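# Load two AA batteries into a remote control

## Task

Fit both AA cells into the open battery compartment of the remote control, each with correct polarity and pressed fully home against its spring contact; repositioning the remote is allowed.

## Robot and tools

Robot: two arms, left_arm and right_arm, each with a two-finger gripper. Scene frame: origin at table-top height, midway between the nominal bases, a few cm behind the near table edge; +x points out over the table, +z up, left_arm on the +y side (arm names do not match image left/right). Calibrated bases: left_arm at (-0.003, +0.326, -0.002) m, right_arm at (0, -0.303, +0.004) m, both tilted about a degree.

Frames: every hand pose, velocity, Hand target and offset for an arm is in that arm's own base frame. Fixed cameras and the table use the scene frame. Gripper: fingers point along its +z, close along its y; end_effector_position is the spot between the pads, just under 1 cm behind the tips. Reported positions and orientations can be off by a few cm, worse at long reach.

execute_actions(actions, cameras): actions is a list of actions; each action is up to 15 rows, one per 1/30 s step; a shorter action keeps its final row until 15 steps pass. Each row is one flat list of 14 numbers in [-1, 1] for both arms: left dx, dy, dz, rx, ry, rz, opening, then right dx, dy, dz, rx, ry, rz, opening. The six pose numbers are an offset, not a pose: measured from that arm's Hand target at the start of the action, along its base axes; 1.0 = 0.6 m or 180 degrees; rx, ry, rz form a single rotation vector turning about the Hand target position. Rows are not cumulative within an action, but each new action or call starts from the updated Hand target, so repeating an offset moves further. Six zeros re-commands the current Hand target. opening is absolute: +1 fully open (about 87 mm between pads), +0.5 about 69, 0 about 43, -0.5 about 18, -1 closed. A 0 there is a real command; to keep a gripper as is, resend its present value. cameras: list of names, ["all"], or []; images return only for an empty actions list or when requested. An unknown name invalidates the call.

move(target, speed, blend, opening_speed, blocking, cameras): target is one 14-number row (same layout and scale) or a list of up to 15 rows; every row is an offset from the Hand targets at the start of the move, not from the previous row. Straight-line paths, no obstacle avoidance, all arms finish together, capped at 10 s. speed: m/s, 0.002 to 2.9, default 0.25 (turns up to twice that in rad/s); one value or one per target. blend: corner rounding in m for lists, default 0 (stop at each). opening_speed: opening change per second on the -1..+1 scale, at least 0.2. blocking=false returns after about 0.5 s while the move continues. The result adds a move: line with the ending (done, off_target, moving, held, fault) and limits (paced = pose clipped, held = steps withheld). done means within 10 mm and 2 degrees; it says nothing about contact.

wait(seconds 0 to 10, cameras): lets the scene run with last commands held; returns early if a running move ends. stop(cameras): brakes a running move (needs room, more when fast). zoom_image(camera, region): closer look at the newest image of one camera; region [x0, y0, x1, y1] in pixels, at most 504 wide and 504 high. finished_scene(scene): ends the scene with its number; irreversible, and the batteries must stay seated without the robot.

Result lines: end_effector_position (m) and end_effector_quat_wxyz per arm; Hand target (the base for the next offsets, after clipping); Tool commands; grip_measured (on the opening scale); Joint positions (six joints, then gripper on 0 closed to 1 open); Joint velocities (may read within noise or be omitted); Joint torques (offset, scaled and noisy; joints 1 to 3 wrap at ±28 N m); MOTOR HOT or OVER-TEMPERATURE FAULT when present.

Control behaviour: orientation commands are clipped to 40 degrees from the measured one each step. Grippers often stop short or sag and tilt under friction and weight; check the result after each motion and send the remaining distance or a corrective rotation. Tiny moves may not happen or may go sideways. Avoid paths near an arm's own base (shoulder posture may flip); go around. Joint ranges (rad): waist -2.618 to 3.054, shoulder 0 to 3.142, elbow 0 to 3.142 (straight at 2.901), wrist pitch and yaw ±1.571, wrist roll ±2.094.

Gripping: note grip_measured when the pads first touch, then command about 0.04 lower for a firm hold, less for a gentler one. Readings can be off by about 1 mm. Pads give about 20 N each; a fast close squeezes harder.

Cameras (896x504): cam_head_left and cam_head_right on a rigid beam behind the arms, cam_high, cam_low, and the wrist cameras cam_left_wrist and cam_right_wrist (their poses follow the arm's joints, so may lag during motion). Calibrations are approximate, within a few mm and degrees.

Avoid: dropping a battery or the remote, releasing anything still moving, fast contacts or hard pressing (a target far beyond the contact point presses harder), any push between the two arms or grippers (the clearance check does not guard gripper against gripper, nor a gripper closing on the other's fingers), strain on wrist camera cables, the bar, plate (tops up to 3 cm above the table) and rail near the bases, and anything leaving the table. Loose objects may occasionally be nudged by an outside push. Long stretched holds or pushing at unreachable poses heat motors: at 75 °C a warning, at 90 °C the arm folds and idles, at 100 °C it goes limp.

Each tool is called after "Emit:" as name(argument=value, ...) on one line, values as JSON.

## Session

Emit:
execute_actions(actions=[])

Scene clock: 0.00 s.
left_arm: end_effector_position=(+0.3529, +0.0392, +0.0671) grip_measured=+0.993 end_effector_quat_wxyz=(+0.633, -0.130, +0.759, +0.080) | right_arm: end_effector_position=(+0.3689, -0.0307, +0.0673) grip_measured=+1.000 end_effector_quat_wxyz=(+0.637, +0.021, +0.768, -0.067)
Joint positions: left_arm=[-0.036 1.505 0.188 1.12 -0.326 -0.107 0.996] | right_arm=[-0.028 1.561 0.226 1.152 0.103 -0.058 1]
Joint velocities: within noise
Joint torques (N m): no reading
Heat: left arm: 26 °C; right arm: 25 °C.
Hand target: left_arm +0.3572, +0.0383, +0.0746; +0.643, -0.130, +0.751, +0.078 | right_arm +0.3712, -0.0315, +0.0728; +0.643, +0.023, +0.763, -0.068
Tool commands: left_gripper/opening=+1.0 right_gripper/opening=+1.0
camera_calibration:
cam_left_wrist: T_world_to_cam=[[0.284419, -0.957339, 0.0510589, -0.0706622], [-0.833328, -0.273206, -0.480544, 0.358131], [0.473993, 0.0941271, -0.875483, 0.032799], [0, 0, 0, 1]] pos_world=[0.302991, 0.0271084, 0.20442]
cam_right_wrist: T_world_to_cam=[[-0.120912, -0.98933, 0.0812772, 0.00694427], [-0.890584, 0.0719492, -0.449092, 0.374072], [0.438453, -0.126685, -0.889781, 0.0370666], [0, 0, 0, 1]] pos_world=[0.31773, -0.0153482, 0.20041]

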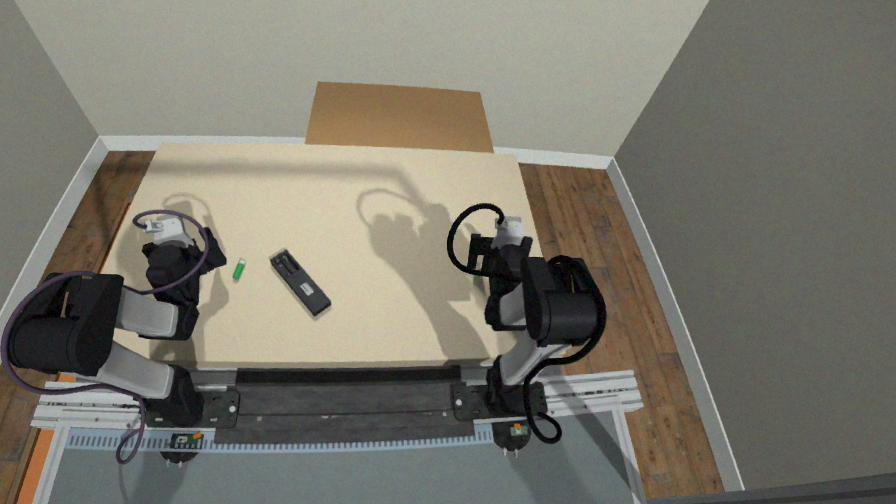

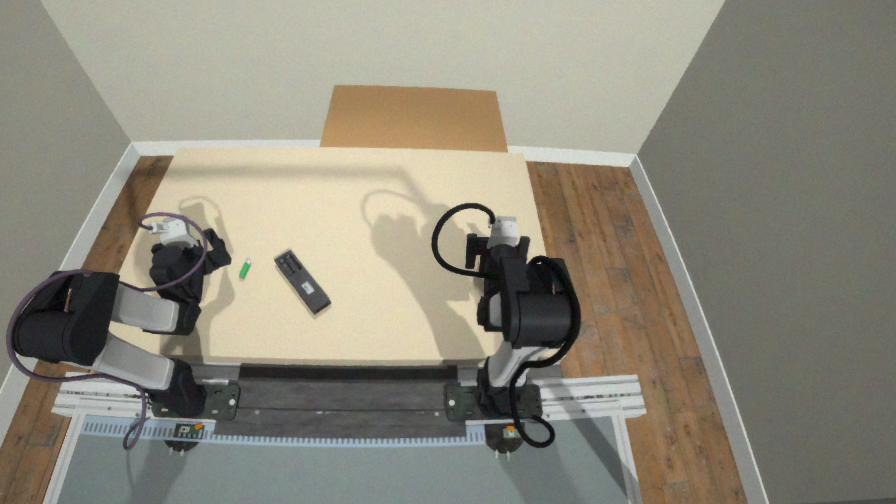

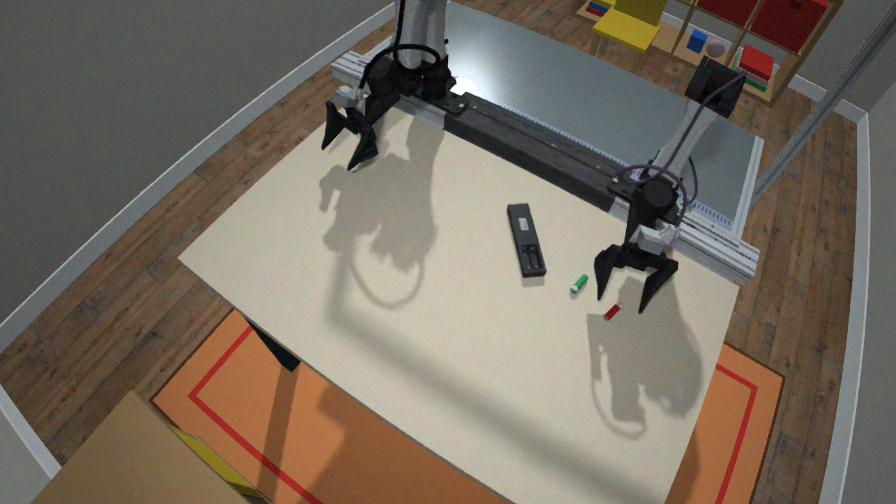

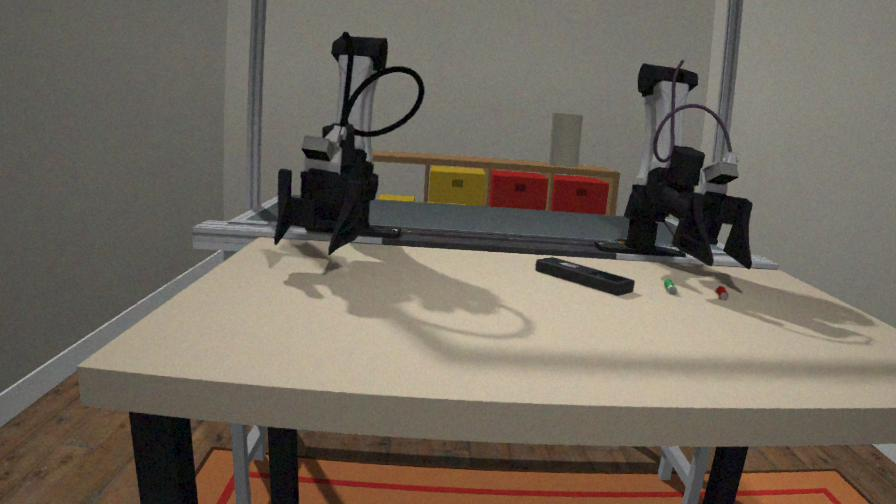

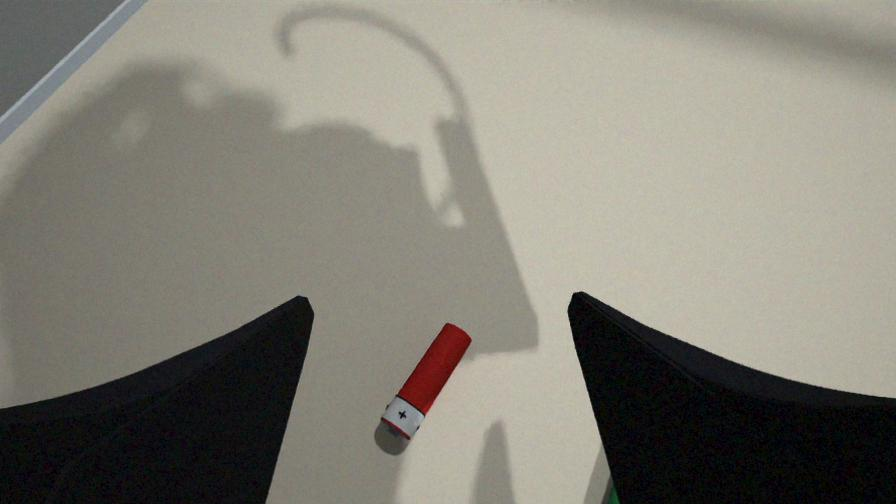

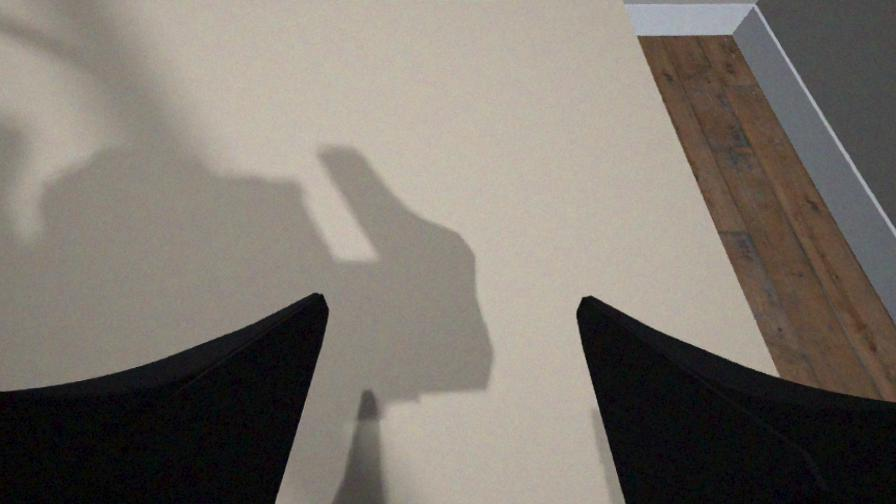

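Emit:
zoom_image(camera="cam_head_left", region=[220, 230, 350, 330])

Emit:
zoom_image(camera="cam_high", region=[490, 190, 650, 330])

Emit:
zoom_image(camera="cam_low", region=[520, 230, 760, 320])

Scaled by 3.877 from the camera's 896x504 image, which has a finer 1280x720 frame.

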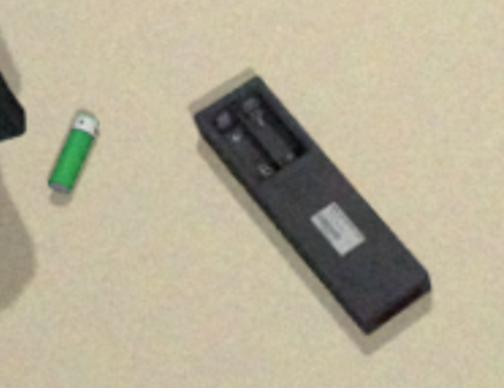

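Scaled by 3.150 from the camera's 896x504 image, which has a finer 1280x720 frame.

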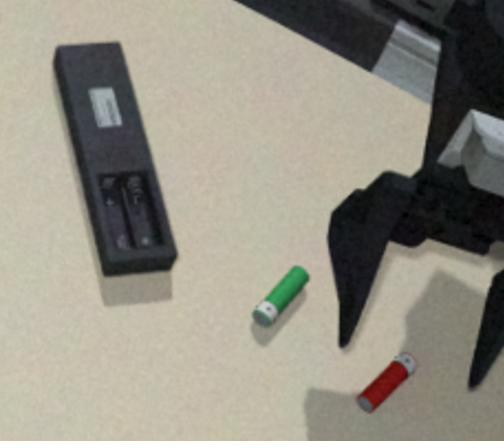

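Scaled by 2.100 from the camera's 896x504 image, which has a finer 1280x720 frame.

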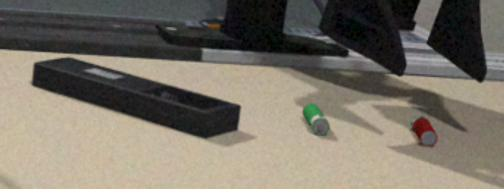

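Emit:
move(target=[[0,0,0.12,0,0,0,1,0,0,0,0,0,0,1],[-0.15,-0.317,0.12,0,0,0,1,0,0,0,0,0,0,1]], blend=[0.03,0], cameras=["cam_left_wrist"])

Scene clock: 5.43 s.
left_arm: end_effector_position=(+0.2630, -0.1467, +0.1368) grip_measured=+0.993 end_effector_quat_wxyz=(+0.637, -0.112, +0.758, +0.087) | right_arm: end_effector_position=(+0.3688, -0.0307, +0.0672) grip_measured=+1.000 end_effector_quat_wxyz=(+0.636, +0.021, +0.768, -0.067)
Joint positions: left_arm=[-1.076 1.237 0.557 -0.014 -1.297 -0.687 0.996] | right_arm=[-0.028 1.561 0.226 1.152 0.103 -0.058 1]
Joint torques (N m): left_arm=[-0.73 -2.96 9.99 1.32 -0.43 -0.07] | right_arm=[-0.68 -5.27 4.7 1.87 0.05 0]
Heat: left arm: 27 °C; right arm: 27 °C.
Hand target: left_arm +0.2672, -0.1519, +0.1466; +0.643, -0.130, +0.751, +0.078 | right_arm +0.3712, -0.0315, +0.0727; +0.643, +0.023, +0.763, -0.068
Off the commanded pose: left_arm 0.012 m, 3 deg | right_arm 0.006 m, 1 deg.
move: off_target (left_arm)
camera_calibration:
cam_left_wrist: T_world_to_cam=[[0.266062, -0.96375, 0.019932, -0.218421], [-0.836774, -0.241174, -0.491574, 0.273004], [0.478561, 0.11411, -0.870608, 0.155005], [0, 0, 0, 1]] pos_world=[0.212377, -0.162349, 0.273503]
Images, in order (width x height): cam_left_wrist 896x504.

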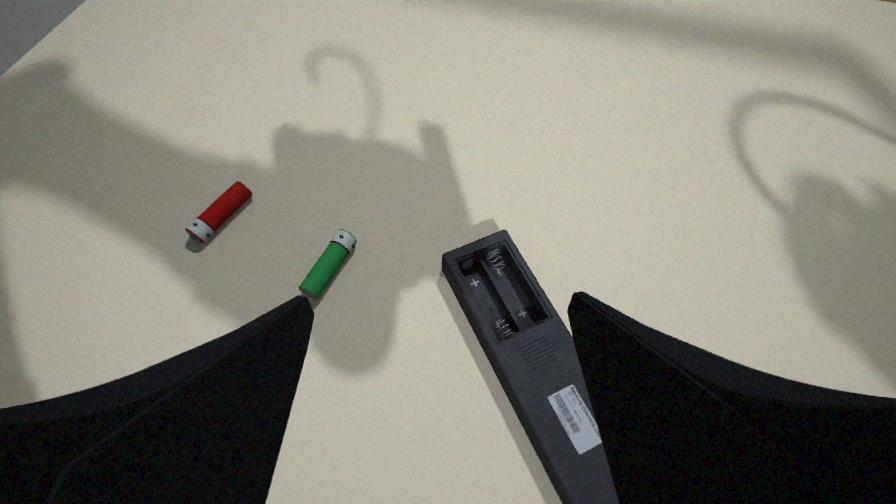

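Emit:
zoom_image(camera="cam_left_wrist", region=[420, 220, 580, 360])

Scaled by 3.150 from the camera's 896x504 image, which has a finer 1280x720 frame.

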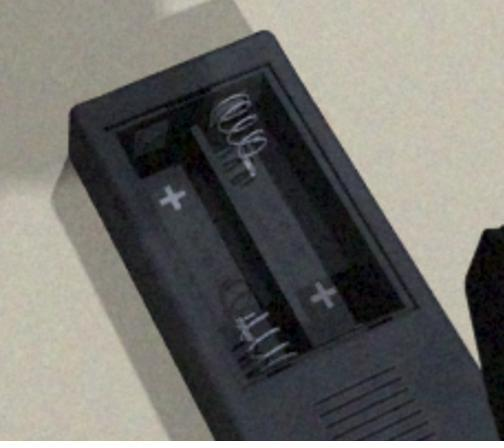

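Emit:
move(target=[0.112,0.16,-0.07,-0.012,0.3685,-0.1382,0.5,0,0,0,0,0,0,1], cameras=["cam_left_wrist","cam_head_left"])

Scene clock: 11.20 s.
left_arm: end_effector_position=(+0.3254, -0.0544, +0.0988) grip_measured=+0.500 end_effector_quat_wxyz=(+0.119, +0.072, +0.990, -0.006) | right_arm: end_effector_position=(+0.3688, -0.0307, +0.0672) grip_measured=+1.000 end_effector_quat_wxyz=(+0.636, +0.021, +0.768, -0.067)
Joint positions: left_arm=[-0.169 1.724 1.391 -0.999 -0.012 -0.023 0.75] | right_arm=[-0.028 1.561 0.226 1.152 0.103 -0.058 1]
Joint torques (N m): left_arm=[-0.54 -6.75 9.99 0.84 0.18 0.26] | right_arm=[-0.69 -5.31 4.67 1.89 0.05 0.01]
Heat: left arm: 28 °C; right arm: 28 °C.
Hand target: left_arm +0.3344, -0.0559, +0.1046; +0.130, +0.078, +0.988, -0.011 | right_arm +0.3712, -0.0315, +0.0727; +0.643, +0.023, +0.763, -0.068
Off the commanded pose: left_arm 0.011 m, 2 deg | right_arm 0.006 m, 1 deg.
move: off_target (left_arm)
camera_calibration:
cam_left_wrist: T_world_to_cam=[[-0.141726, -0.989844, 0.0110798, -0.0131907], [-0.790409, 0.119895, 0.600731, 0.225394], [-0.595959, 0.0763819, -0.799374, 0.422071], [0, 0, 0, 1]] pos_world=[0.427821, -0.0723191, 0.202137]
Images, in order (width x height): cam_head_left 896x504, cam_left_wrist 896x504.

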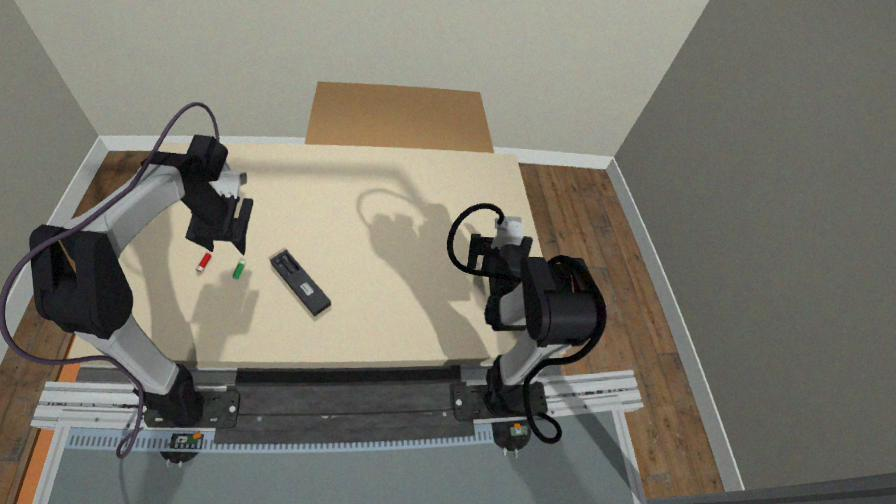

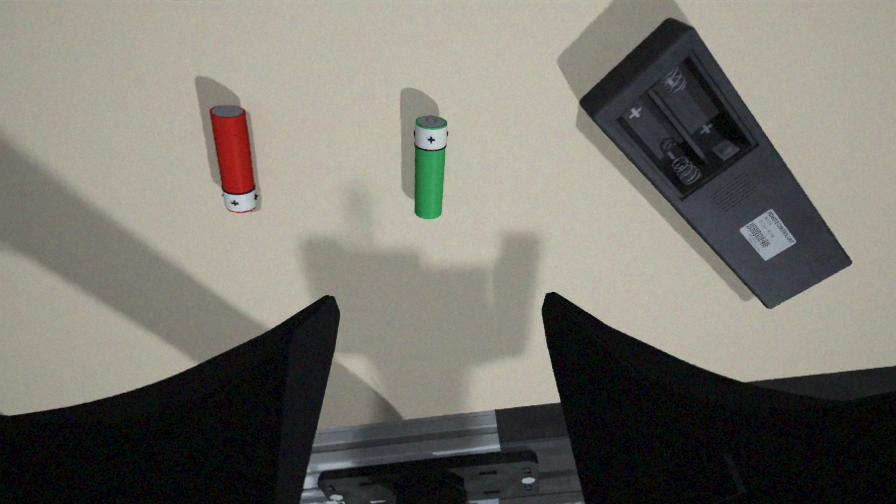

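Emit:
move(target=[0.02,0.0073,-0.11,0,0,0,0.2,0,0,0,0,0,0,1], cameras=["cam_left_wrist"])

Scene clock: 13.33 s.
left_arm: end_effector_position=(+0.3408, -0.0515, +0.0394) grip_measured=+0.200 end_effector_quat_wxyz=(+0.120, +0.073, +0.990, -0.006) | right_arm: end_effector_position=(+0.3688, -0.0307, +0.0672) grip_measured=+1.000 end_effector_quat_wxyz=(+0.636, +0.021, +0.768, -0.067)
Joint positions: left_arm=[-0.153 1.821 1.268 -0.777 -0.007 -0.005 0.6] | right_arm=[-0.028 1.561 0.226 1.152 0.103 -0.058 1]
Joint torques (N m): left_arm=[-0.35 -7.95 6.82 1.05 0.14 0.29] | right_arm=[-0.66 -5.33 4.68 1.89 0.05 0.01]
Heat: left arm: 28 °C; right arm: 28 °C.
Hand target: left_arm +0.3464, -0.0516, +0.0386; +0.130, +0.078, +0.988, -0.011 | right_arm +0.3712, -0.0315, +0.0727; +0.643, +0.023, +0.763, -0.068
Off the commanded pose: left_arm 0.006 m, 1 deg | right_arm 0.006 m, 1 deg.
move: done
camera_calibration:
cam_left_wrist: T_world_to_cam=[[-0.143902, -0.989523, 0.0117245, -0.00671753], [-0.791576, 0.122209, 0.598726, 0.273594], [-0.593885, 0.0768768, -0.800868, 0.382922], [0, 0, 0, 1]] pos_world=[0.443015, -0.0695206, 0.142941]
Images, in order (width x height): cam_left_wrist 896x504.

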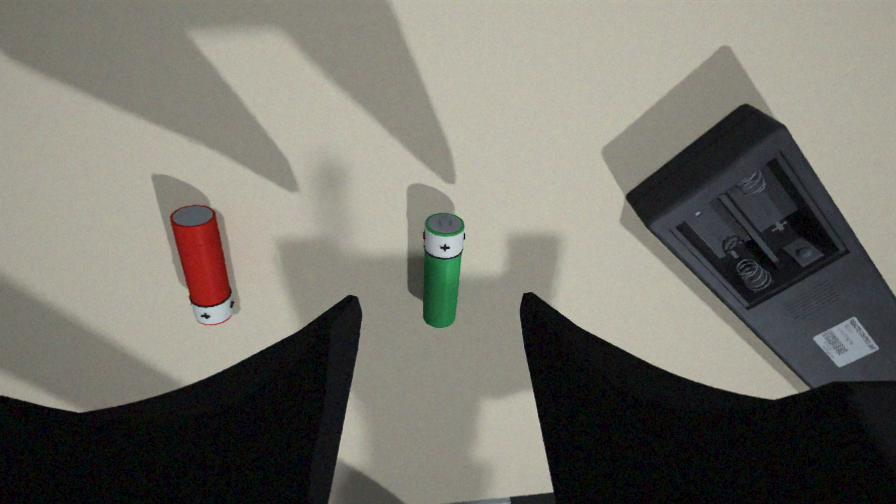

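Emit:
move(target=[-0.008,0,-0.057,0,0,0,0.2,0,0,0,0,0,0,1], cameras=["cam_left_wrist"], speed=0.12)

Scene clock: 14.87 s.
left_arm: end_effector_position=(+0.3380, -0.0510, +0.0078) grip_measured=+0.200 end_effector_quat_wxyz=(+0.124, +0.073, +0.990, -0.007) | right_arm: end_effector_position=(+0.3688, -0.0307, +0.0672) grip_measured=+1.000 end_effector_quat_wxyz=(+0.636, +0.021, +0.768, -0.067)
Joint positions: left_arm=[-0.153 1.849 1.168 -0.641 -0.007 -0.005 0.6] | right_arm=[-0.028 1.561 0.226 1.152 0.103 -0.058 1]
Joint torques (N m): left_arm=[-0.54 -7.47 6.17 1.05 0.13 0.26] | right_arm=[-0.64 -5.37 4.7 1.88 0.04 0]
Heat: left arm: 28 °C; right arm: 29 °C.
Hand target: left_arm +0.3416, -0.0515, +0.0044; +0.130, +0.078, +0.988, -0.011 | right_arm +0.3712, -0.0315, +0.0727; +0.643, +0.023, +0.763, -0.068
Off the commanded pose: left_arm 0.005 m, 1 deg | right_arm 0.006 m, 1 deg.
move: done
camera_calibration:
cam_left_wrist: T_world_to_cam=[[-0.144041, -0.989501, 0.011787, -0.00622628], [-0.796526, 0.123001, 0.591961, 0.292019], [-0.587196, 0.0758781, -0.805881, 0.353707], [0, 0, 0, 1]] pos_world=[0.439399, -0.0689182, 0.112255]
Images, in order (width x height): cam_left_wrist 896x504.

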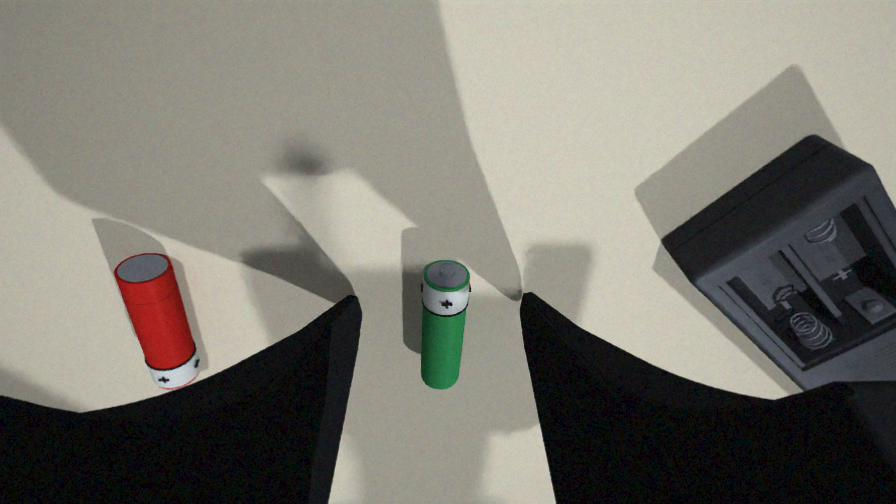

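Emit:
move(target=[[-0.010,0.0016,0,0,0,0,0.2,0,0,0,0,0,0,1],[-0.010,0.0016,0,0,0,0,-0.64,0,0,0,0,0,0,1]], cameras=["cam_left_wrist"], speed=0.12, opening_speed=1)

Scene clock: 17.00 s.
left_arm: end_effector_position=(+0.3381, -0.0475, +0.0063) grip_measured=-0.604 end_effector_quat_wxyz=(+0.128, +0.074, +0.989, +0.000) | right_arm: end_effector_position=(+0.3688, -0.0307, +0.0672) grip_measured=+1.000 end_effector_quat_wxyz=(+0.636, +0.021, +0.768, -0.067)
Joint positions: left_arm=[-0.15 1.845 1.156 -0.626 -0.02 0.002 0.198] | right_arm=[-0.028 1.561 0.226 1.152 0.103 -0.058 1]
Joint torques (N m): left_arm=[-0.8 -8.87 4.92 1.02 0.27 0.19] | right_arm=[-0.7 -5.33 4.67 1.88 0.04 0]
Heat: left arm: 28 °C; right arm: 29 °C.
Hand target: left_arm +0.3356, -0.0506, +0.0044; +0.130, +0.078, +0.988, -0.011 | right_arm +0.3712, -0.0315, +0.0727; +0.643, +0.023, +0.763, -0.068
Off the commanded pose: left_arm 0.004 m, 1 deg | right_arm 0.006 m, 1 deg.
move: done
camera_calibration:
cam_left_wrist: T_world_to_cam=[[-0.144382, -0.989518, -0.0027385, -0.00251623], [-0.801034, 0.115254, 0.587419, 0.293667], [-0.580946, 0.0870065, -0.809278, 0.350651], [0, 0, 0, 1]] pos_world=[0.438584, -0.0668453, 0.111262]
Images, in order (width x height): cam_left_wrist 896x504.

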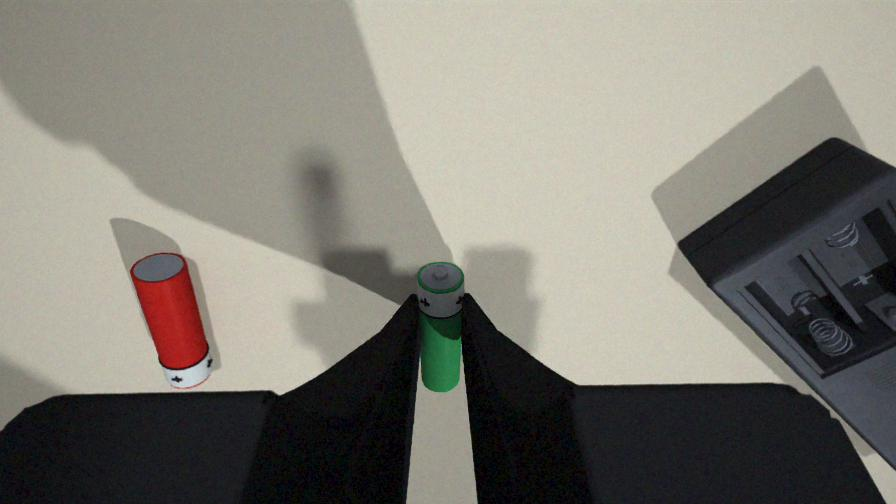

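Emit:
move(target=[[0,0,0.12,0,0,0,-0.64,0,0,0,0,0,0,1],[0.016,-0.154,0.155,0.0271,-0.0995,0.265,-0.64,0,0,0,0,0,0,1]], blend=[0.02,0], cameras=["cam_left_wrist","cam_low","cam_head_left"])

Scene clock: 20.83 s.
left_arm: end_effector_position=(+0.3367, -0.1383, +0.0912) grip_measured=-0.604 end_effector_quat_wxyz=(+0.254, -0.314, +0.909, +0.100) | right_arm: end_effector_position=(+0.3688, -0.0307, +0.0672) grip_measured=+1.000 end_effector_quat_wxyz=(+0.636, +0.021, +0.768, -0.067)
Joint positions: left_arm=[-0.54 1.798 1.415 -0.994 -0.522 -1.153 0.198] | right_arm=[-0.028 1.561 0.226 1.152 0.103 -0.058 1]
Joint torques (N m): left_arm=[-1.44 -7.05 9.84 0.66 -0.43 -0.05] | right_arm=[-0.68 -5.31 4.68 1.88 0.04 0.01]
Heat: left arm: 29 °C; right arm: 29 °C.
Hand target: left_arm +0.3452, -0.1431, +0.0974; +0.268, -0.321, +0.904, +0.095 | right_arm +0.3712, -0.0315, +0.0727; +0.643, +0.023, +0.763, -0.068
Off the commanded pose: left_arm 0.012 m, 2 deg | right_arm 0.006 m, 1 deg.
move: off_target (left_arm)
camera_calibration:
cam_left_wrist: T_world_to_cam=[[0.619207, -0.785213, -0.00488147, -0.32102], [-0.74187, -0.587042, 0.324054, 0.160168], [-0.257317, -0.197035, -0.946026, 0.290715], [0, 0, 0, 1]] pos_world=[0.392408, -0.100762, 0.221554]
Images, in order (width x height): cam_head_left 896x504, cam_low 896x504, cam_left_wrist 896x504.

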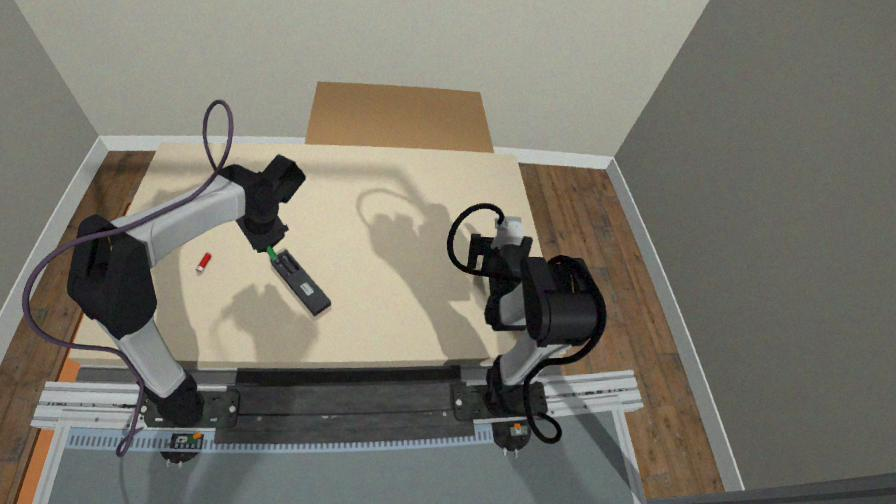

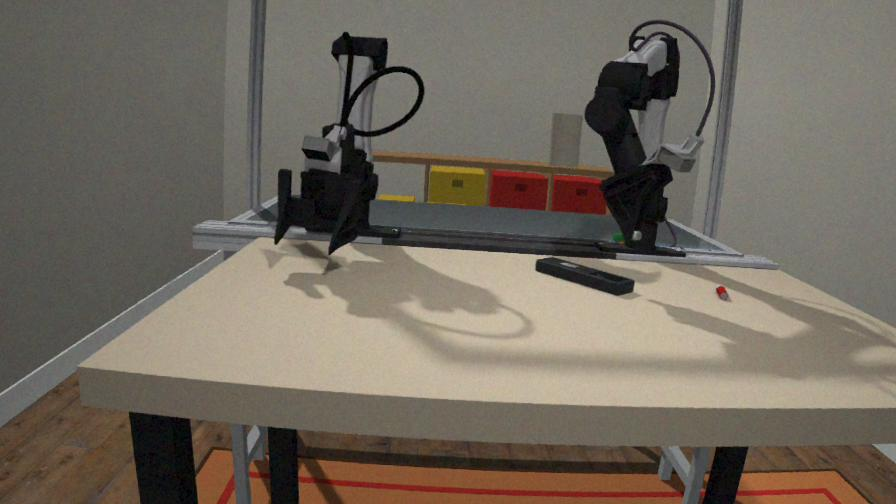

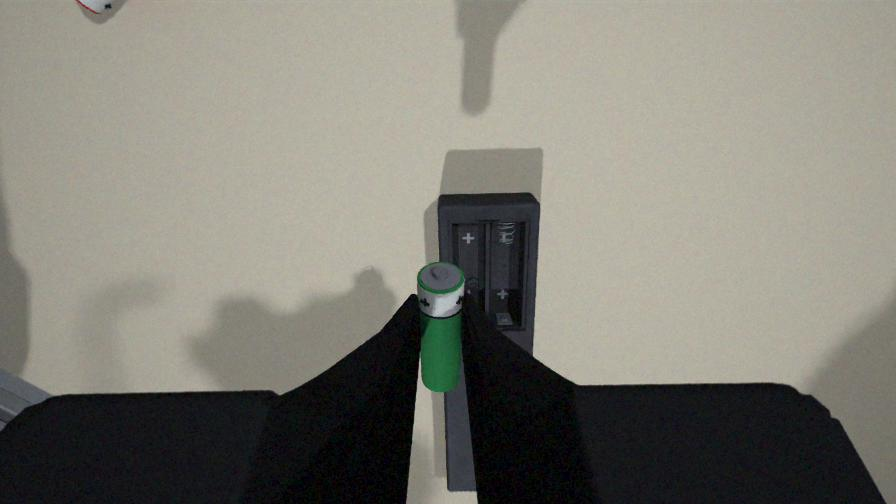

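Emit:
move(target=[0.0123,-0.0168,-0.072,0,0,0.0095,-0.64,0,0,0,0,0,0,1], cameras=["cam_left_wrist"], speed=0.12)

Scene clock: 23.67 s.
left_arm: end_effector_position=(+0.3488, -0.1501, +0.0558) grip_measured=-0.604 end_effector_quat_wxyz=(+0.255, -0.330, +0.903, +0.101) | right_arm: end_effector_position=(+0.3688, -0.0307, +0.0672) grip_measured=+1.000 end_effector_quat_wxyz=(+0.636, +0.021, +0.768, -0.067)
Joint positions: left_arm=[-0.552 1.893 1.395 -0.897 -0.53 -1.204 0.198] | right_arm=[-0.028 1.561 0.226 1.152 0.103 -0.058 1]
Joint torques (N m): left_arm=[-1.7 -8.13 6.5 0.82 -0.43 -0.06] | right_arm=[-0.69 -5.34 4.68 1.87 0.05 0.01]
Heat: left arm: 29 °C; right arm: 30 °C.
Hand target: left_arm +0.3527, -0.1531, +0.0542; +0.266, -0.334, +0.899, +0.099 | right_arm +0.3712, -0.0315, +0.0727; +0.643, +0.023, +0.763, -0.068
Off the commanded pose: left_arm 0.005 m, 1 deg | right_arm 0.006 m, 1 deg.
move: done
camera_calibration:
cam_left_wrist: T_world_to_cam=[[0.645103, -0.764093, 0.00200945, -0.34417], [-0.723888, -0.610312, 0.321723, 0.16405], [-0.2446, -0.208999, -0.946832, 0.251834], [0, 0, 0, 1]] pos_world=[0.402377, -0.110223, 0.186358]
Images, in order (width x height): cam_left_wrist 896x504.

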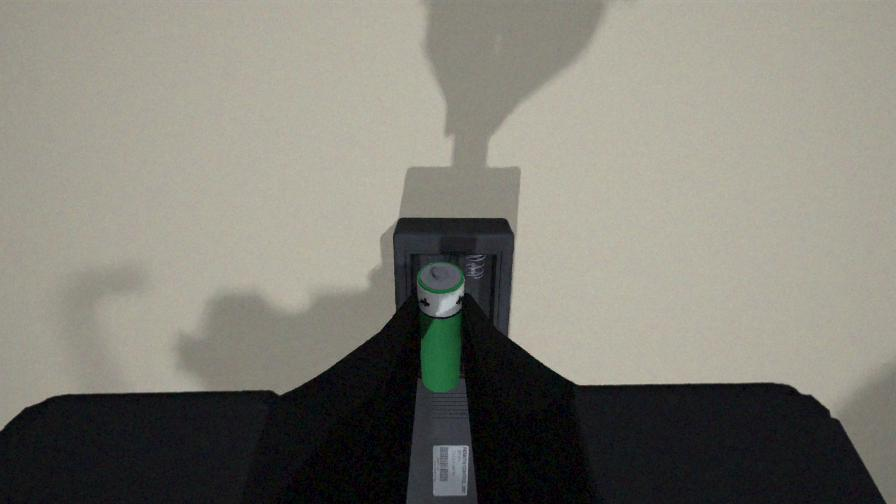

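Emit:
zoom_image(camera="cam_left_wrist", region=[380, 210, 530, 400])

Scaled by 2.653 from the camera's 896x504 image, which has a finer 1280x720 frame.

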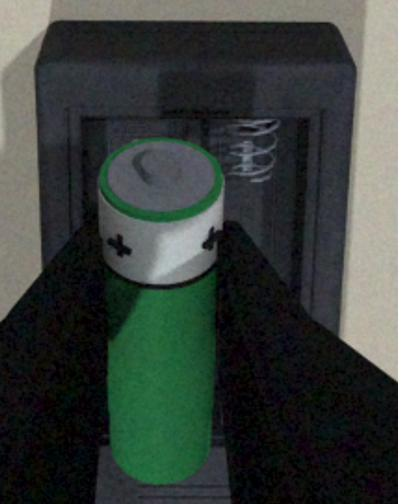

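Emit:
move(target=[-0.0095,-0.0017,-0.045,0,0,0.003,-0.64,0,0,0,0,0,0,1], cameras=["cam_left_wrist","cam_head_right","cam_low"], speed=0.08)

Emit:
zoom_image(camera="cam_left_wrist", region=[350, 230, 540, 420])

Emit:
zoom_image(camera="cam_low", region=[520, 220, 680, 310])

Scene clock: 25.60 s.
left_arm: end_effector_position=(+0.3439, -0.1515, +0.0299) grip_measured=-0.604 end_effector_quat_wxyz=(+0.255, -0.335, +0.901, +0.101) | right_arm: end_effector_position=(+0.3688, -0.0307, +0.0672) grip_measured=+1.000 end_effector_quat_wxyz=(+0.636, +0.021, +0.768, -0.067)
Joint positions: left_arm=[-0.563 1.912 1.314 -0.806 -0.533 -1.228 0.198] | right_arm=[-0.028 1.561 0.226 1.152 0.103 -0.058 1]
Joint torques (N m): left_arm=[-1.7 -7.97 6.2 0.81 -0.43 -0.05] | right_arm=[-0.65 -5.33 4.71 1.88 0.04 0]
Heat: left arm: 29 °C; right arm: 30 °C.
Hand target: left_arm +0.3469, -0.1542, +0.0272; +0.266, -0.338, +0.897, +0.100 | right_arm +0.3712, -0.0315, +0.0727; +0.643, +0.023, +0.763, -0.068
Off the commanded pose: left_arm 0.005 m, 1 deg | right_arm 0.006 m, 1 deg.
move: done
camera_calibration:
cam_left_wrist: T_world_to_cam=[[0.652671, -0.757623, 0.00534868, -0.343703], [-0.718679, -0.616856, 0.32092, 0.165195], [-0.239837, -0.213299, -0.947091, 0.223563], [0, 0, 0, 1]] pos_world=[0.396666, -0.11081, 0.160559]
Images, in order (width x height): cam_head_right 896x504, cam_low 896x504, cam_left_wrist 896x504.

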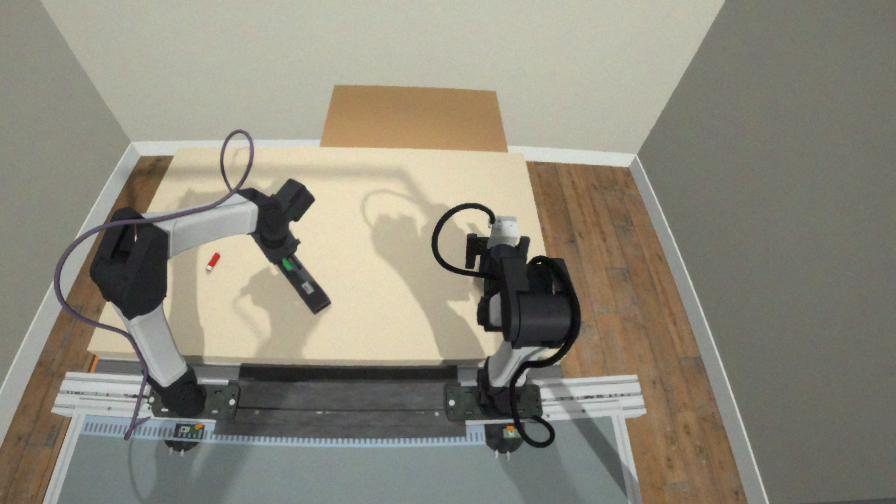

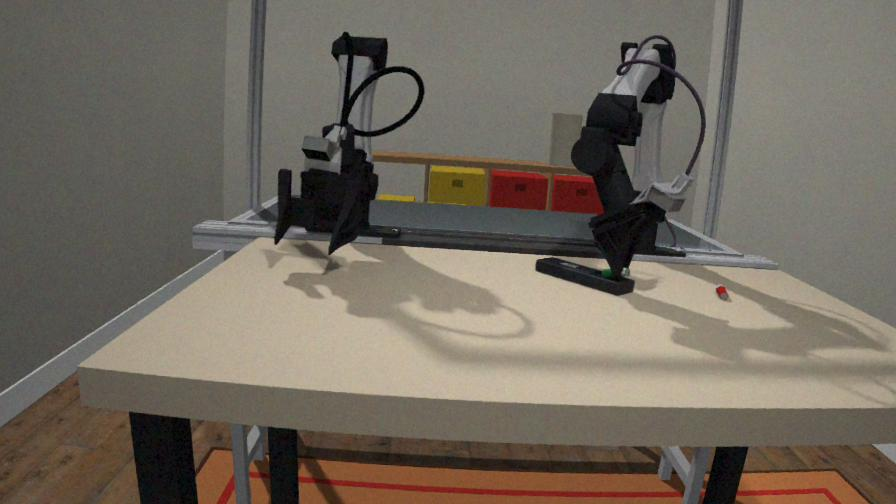

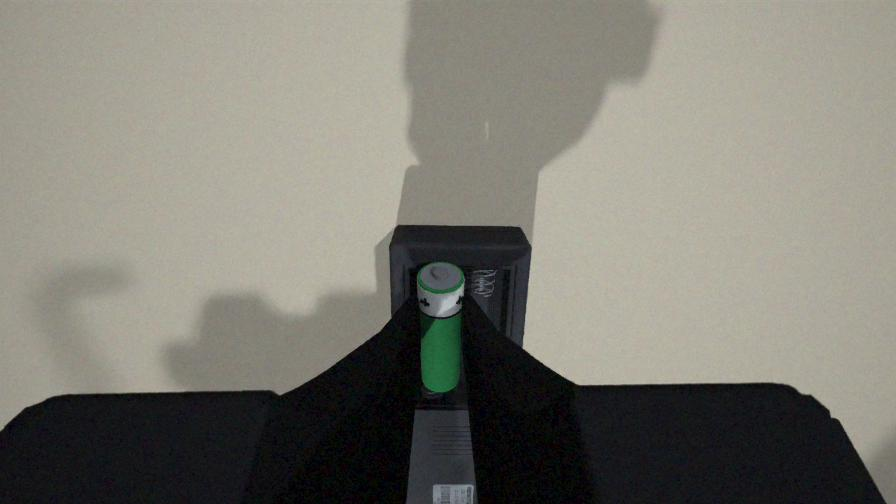

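Scaled by 2.653 from the camera's 896x504 image, which has a finer 1280x720 frame.

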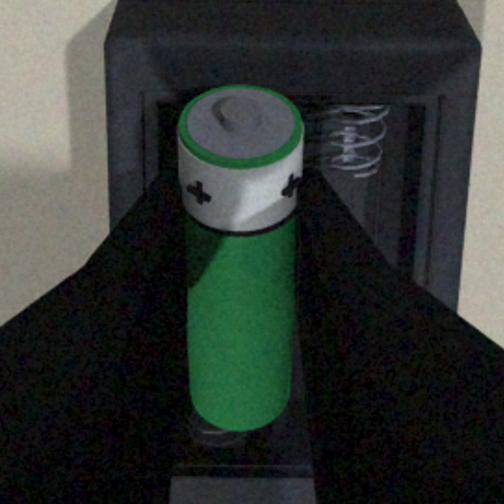

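Scaled by 3.150 from the camera's 896x504 image, which has a finer 1280x720 frame.

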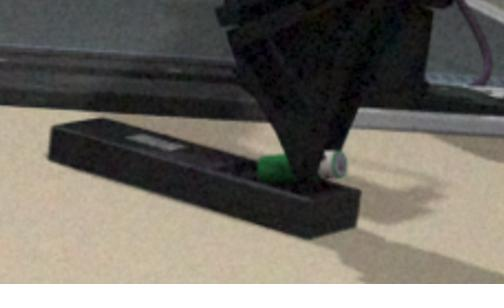

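Emit:
move(target=[-0.0075,-0.001,-0.0035,0.028,-0.0345,0,-0.64,0,0,0,0,0,0,1], cameras=["cam_left_wrist","cam_low"], speed=0.06)

Emit:
zoom_image(camera="cam_left_wrist", region=[350, 230, 540, 420])

Emit:
zoom_image(camera="cam_low", region=[560, 230, 660, 310])

Scene clock: 28.03 s.
left_arm: end_effector_position=(+0.3405, -0.1516, +0.0245) grip_measured=-0.604 end_effector_quat_wxyz=(+0.318, -0.321, +0.882, +0.132) | right_arm: end_effector_position=(+0.3688, -0.0307, +0.0672) grip_measured=+1.000 end_effector_quat_wxyz=(+0.636, +0.021, +0.768, -0.067)
Joint positions: left_arm=[-0.636 1.912 1.248 -0.746 -0.687 -1.277 0.198] | right_arm=[-0.028 1.561 0.226 1.152 0.103 -0.058 1]
Joint torques (N m): left_arm=[-1.51 -9.21 5.16 0.85 -0.43 -0.13] | right_arm=[-0.69 -5.34 4.71 1.88 0.04 0]
Heat: left arm: 29 °C; right arm: 30 °C.
Hand target: left_arm +0.3425, -0.1547, +0.0251; +0.328, -0.331, +0.876, +0.121 | right_arm +0.3712, -0.0315, +0.0727; +0.643, +0.023, +0.763, -0.068
Off the commanded pose: left_arm 0.004 m, 2 deg | right_arm 0.006 m, 1 deg.
move: done
camera_calibration:
cam_left_wrist: T_world_to_cam=[[0.646482, -0.762834, -0.0120509, -0.339789], [-0.748952, -0.637568, 0.180494, 0.175095], [-0.14537, -0.107661, -0.983502, 0.202409], [0, 0, 0, 1]] pos_world=[0.380229, -0.125777, 0.163372]
Images, in order (width x height): cam_low 896x504, cam_left_wrist 896x504.

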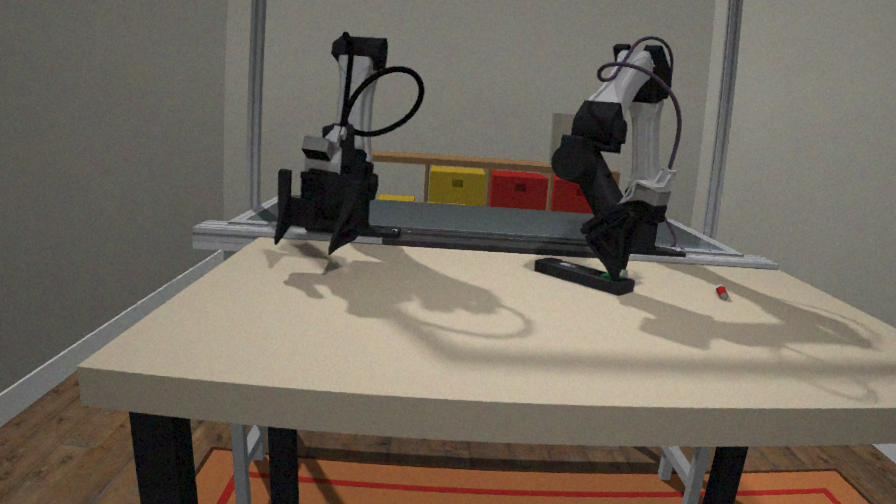

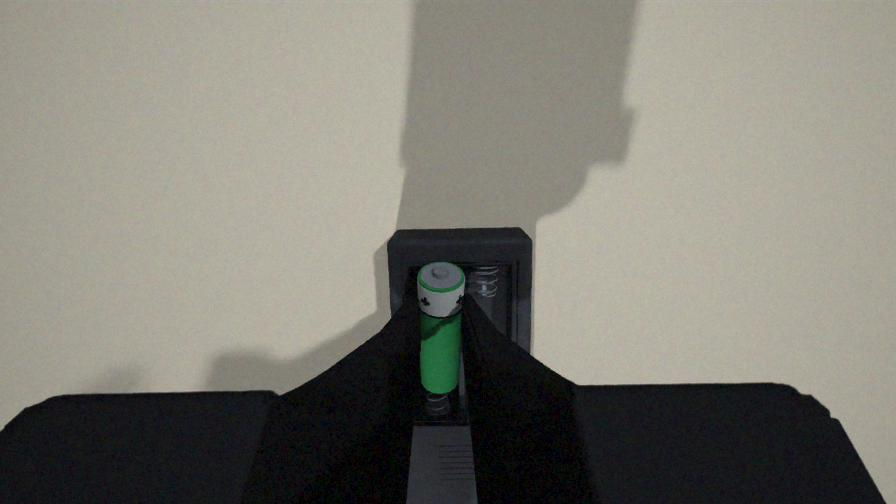

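Scaled by 2.653 from the camera's 896x504 image, which has a finer 1280x720 frame.

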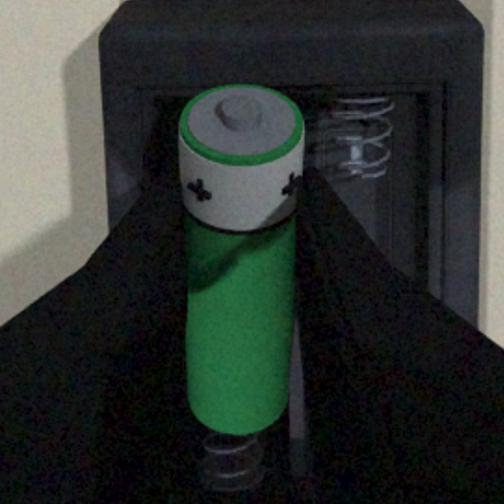

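Scaled by 5.040 from the camera's 896x504 image, which has a finer 1280x720 frame.

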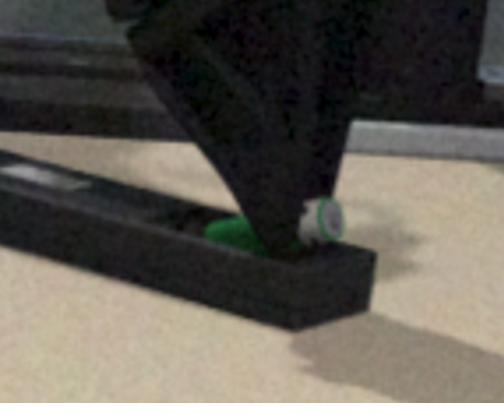

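Emit:
move(target=[-0.0105,-0.006,0.003,0,0,0,-0.64,0,0,0,0,0,0,1], cameras=["cam_left_wrist"], speed=0.05)

Emit:
zoom_image(camera="cam_left_wrist", region=[350, 230, 540, 420])

Scene clock: 29.27 s.
left_arm: end_effector_position=(+0.3391, -0.1538, +0.0247) grip_measured=-0.604 end_effector_quat_wxyz=(+0.326, -0.324, +0.878, +0.132) | right_arm: end_effector_position=(+0.3688, -0.0307, +0.0672) grip_measured=+1.000 end_effector_quat_wxyz=(+0.636, +0.021, +0.768, -0.067)
Joint positions: left_arm=[-0.651 1.912 1.243 -0.746 -0.704 -1.301 0.198] | right_arm=[-0.028 1.561 0.226 1.152 0.103 -0.058 1]
Joint torques (N m): left_arm=[-1.95 -9.95 5.26 0.64 -0.27 -0.18] | right_arm=[-0.64 -5.33 4.71 1.88 0.05 0]
Heat: left arm: 29 °C; right arm: 30 °C.
Hand target: left_arm +0.3361, -0.1583, +0.0269; +0.328, -0.331, +0.876, +0.121 | right_arm +0.3712, -0.0315, +0.0727; +0.643, +0.023, +0.763, -0.068
Off the commanded pose: left_arm 0.006 m, 2 deg | right_arm 0.006 m, 1 deg.
move: done
camera_calibration:
cam_left_wrist: T_world_to_cam=[[0.651296, -0.758805, -0.00528793, -0.341777], [-0.747931, -0.643109, 0.164349, 0.171741], [-0.128109, -0.103085, -0.986388, 0.196997], [0, 0, 0, 1]] pos_world=[0.376286, -0.128586, 0.164283]
Images, in order (width x height): cam_left_wrist 896x504.

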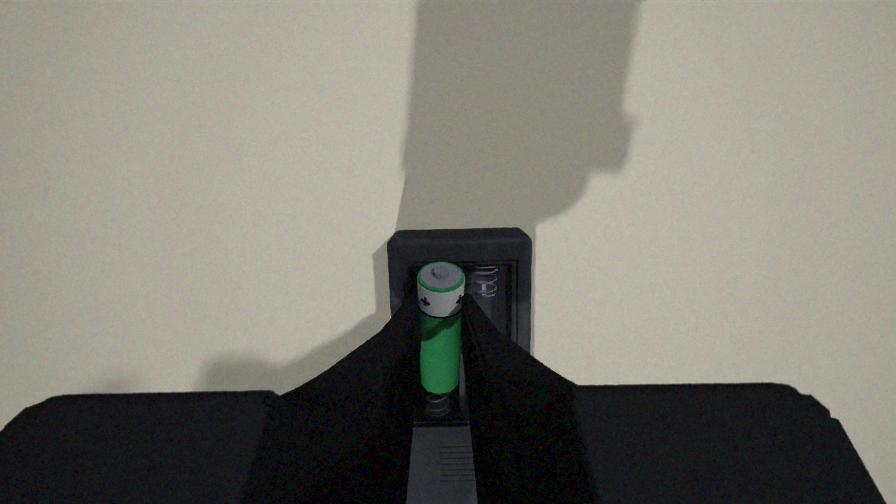

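Scaled by 2.653 from the camera's 896x504 image, which has a finer 1280x720 frame.

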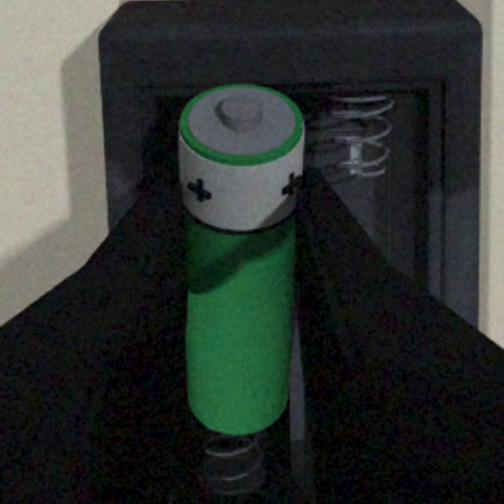

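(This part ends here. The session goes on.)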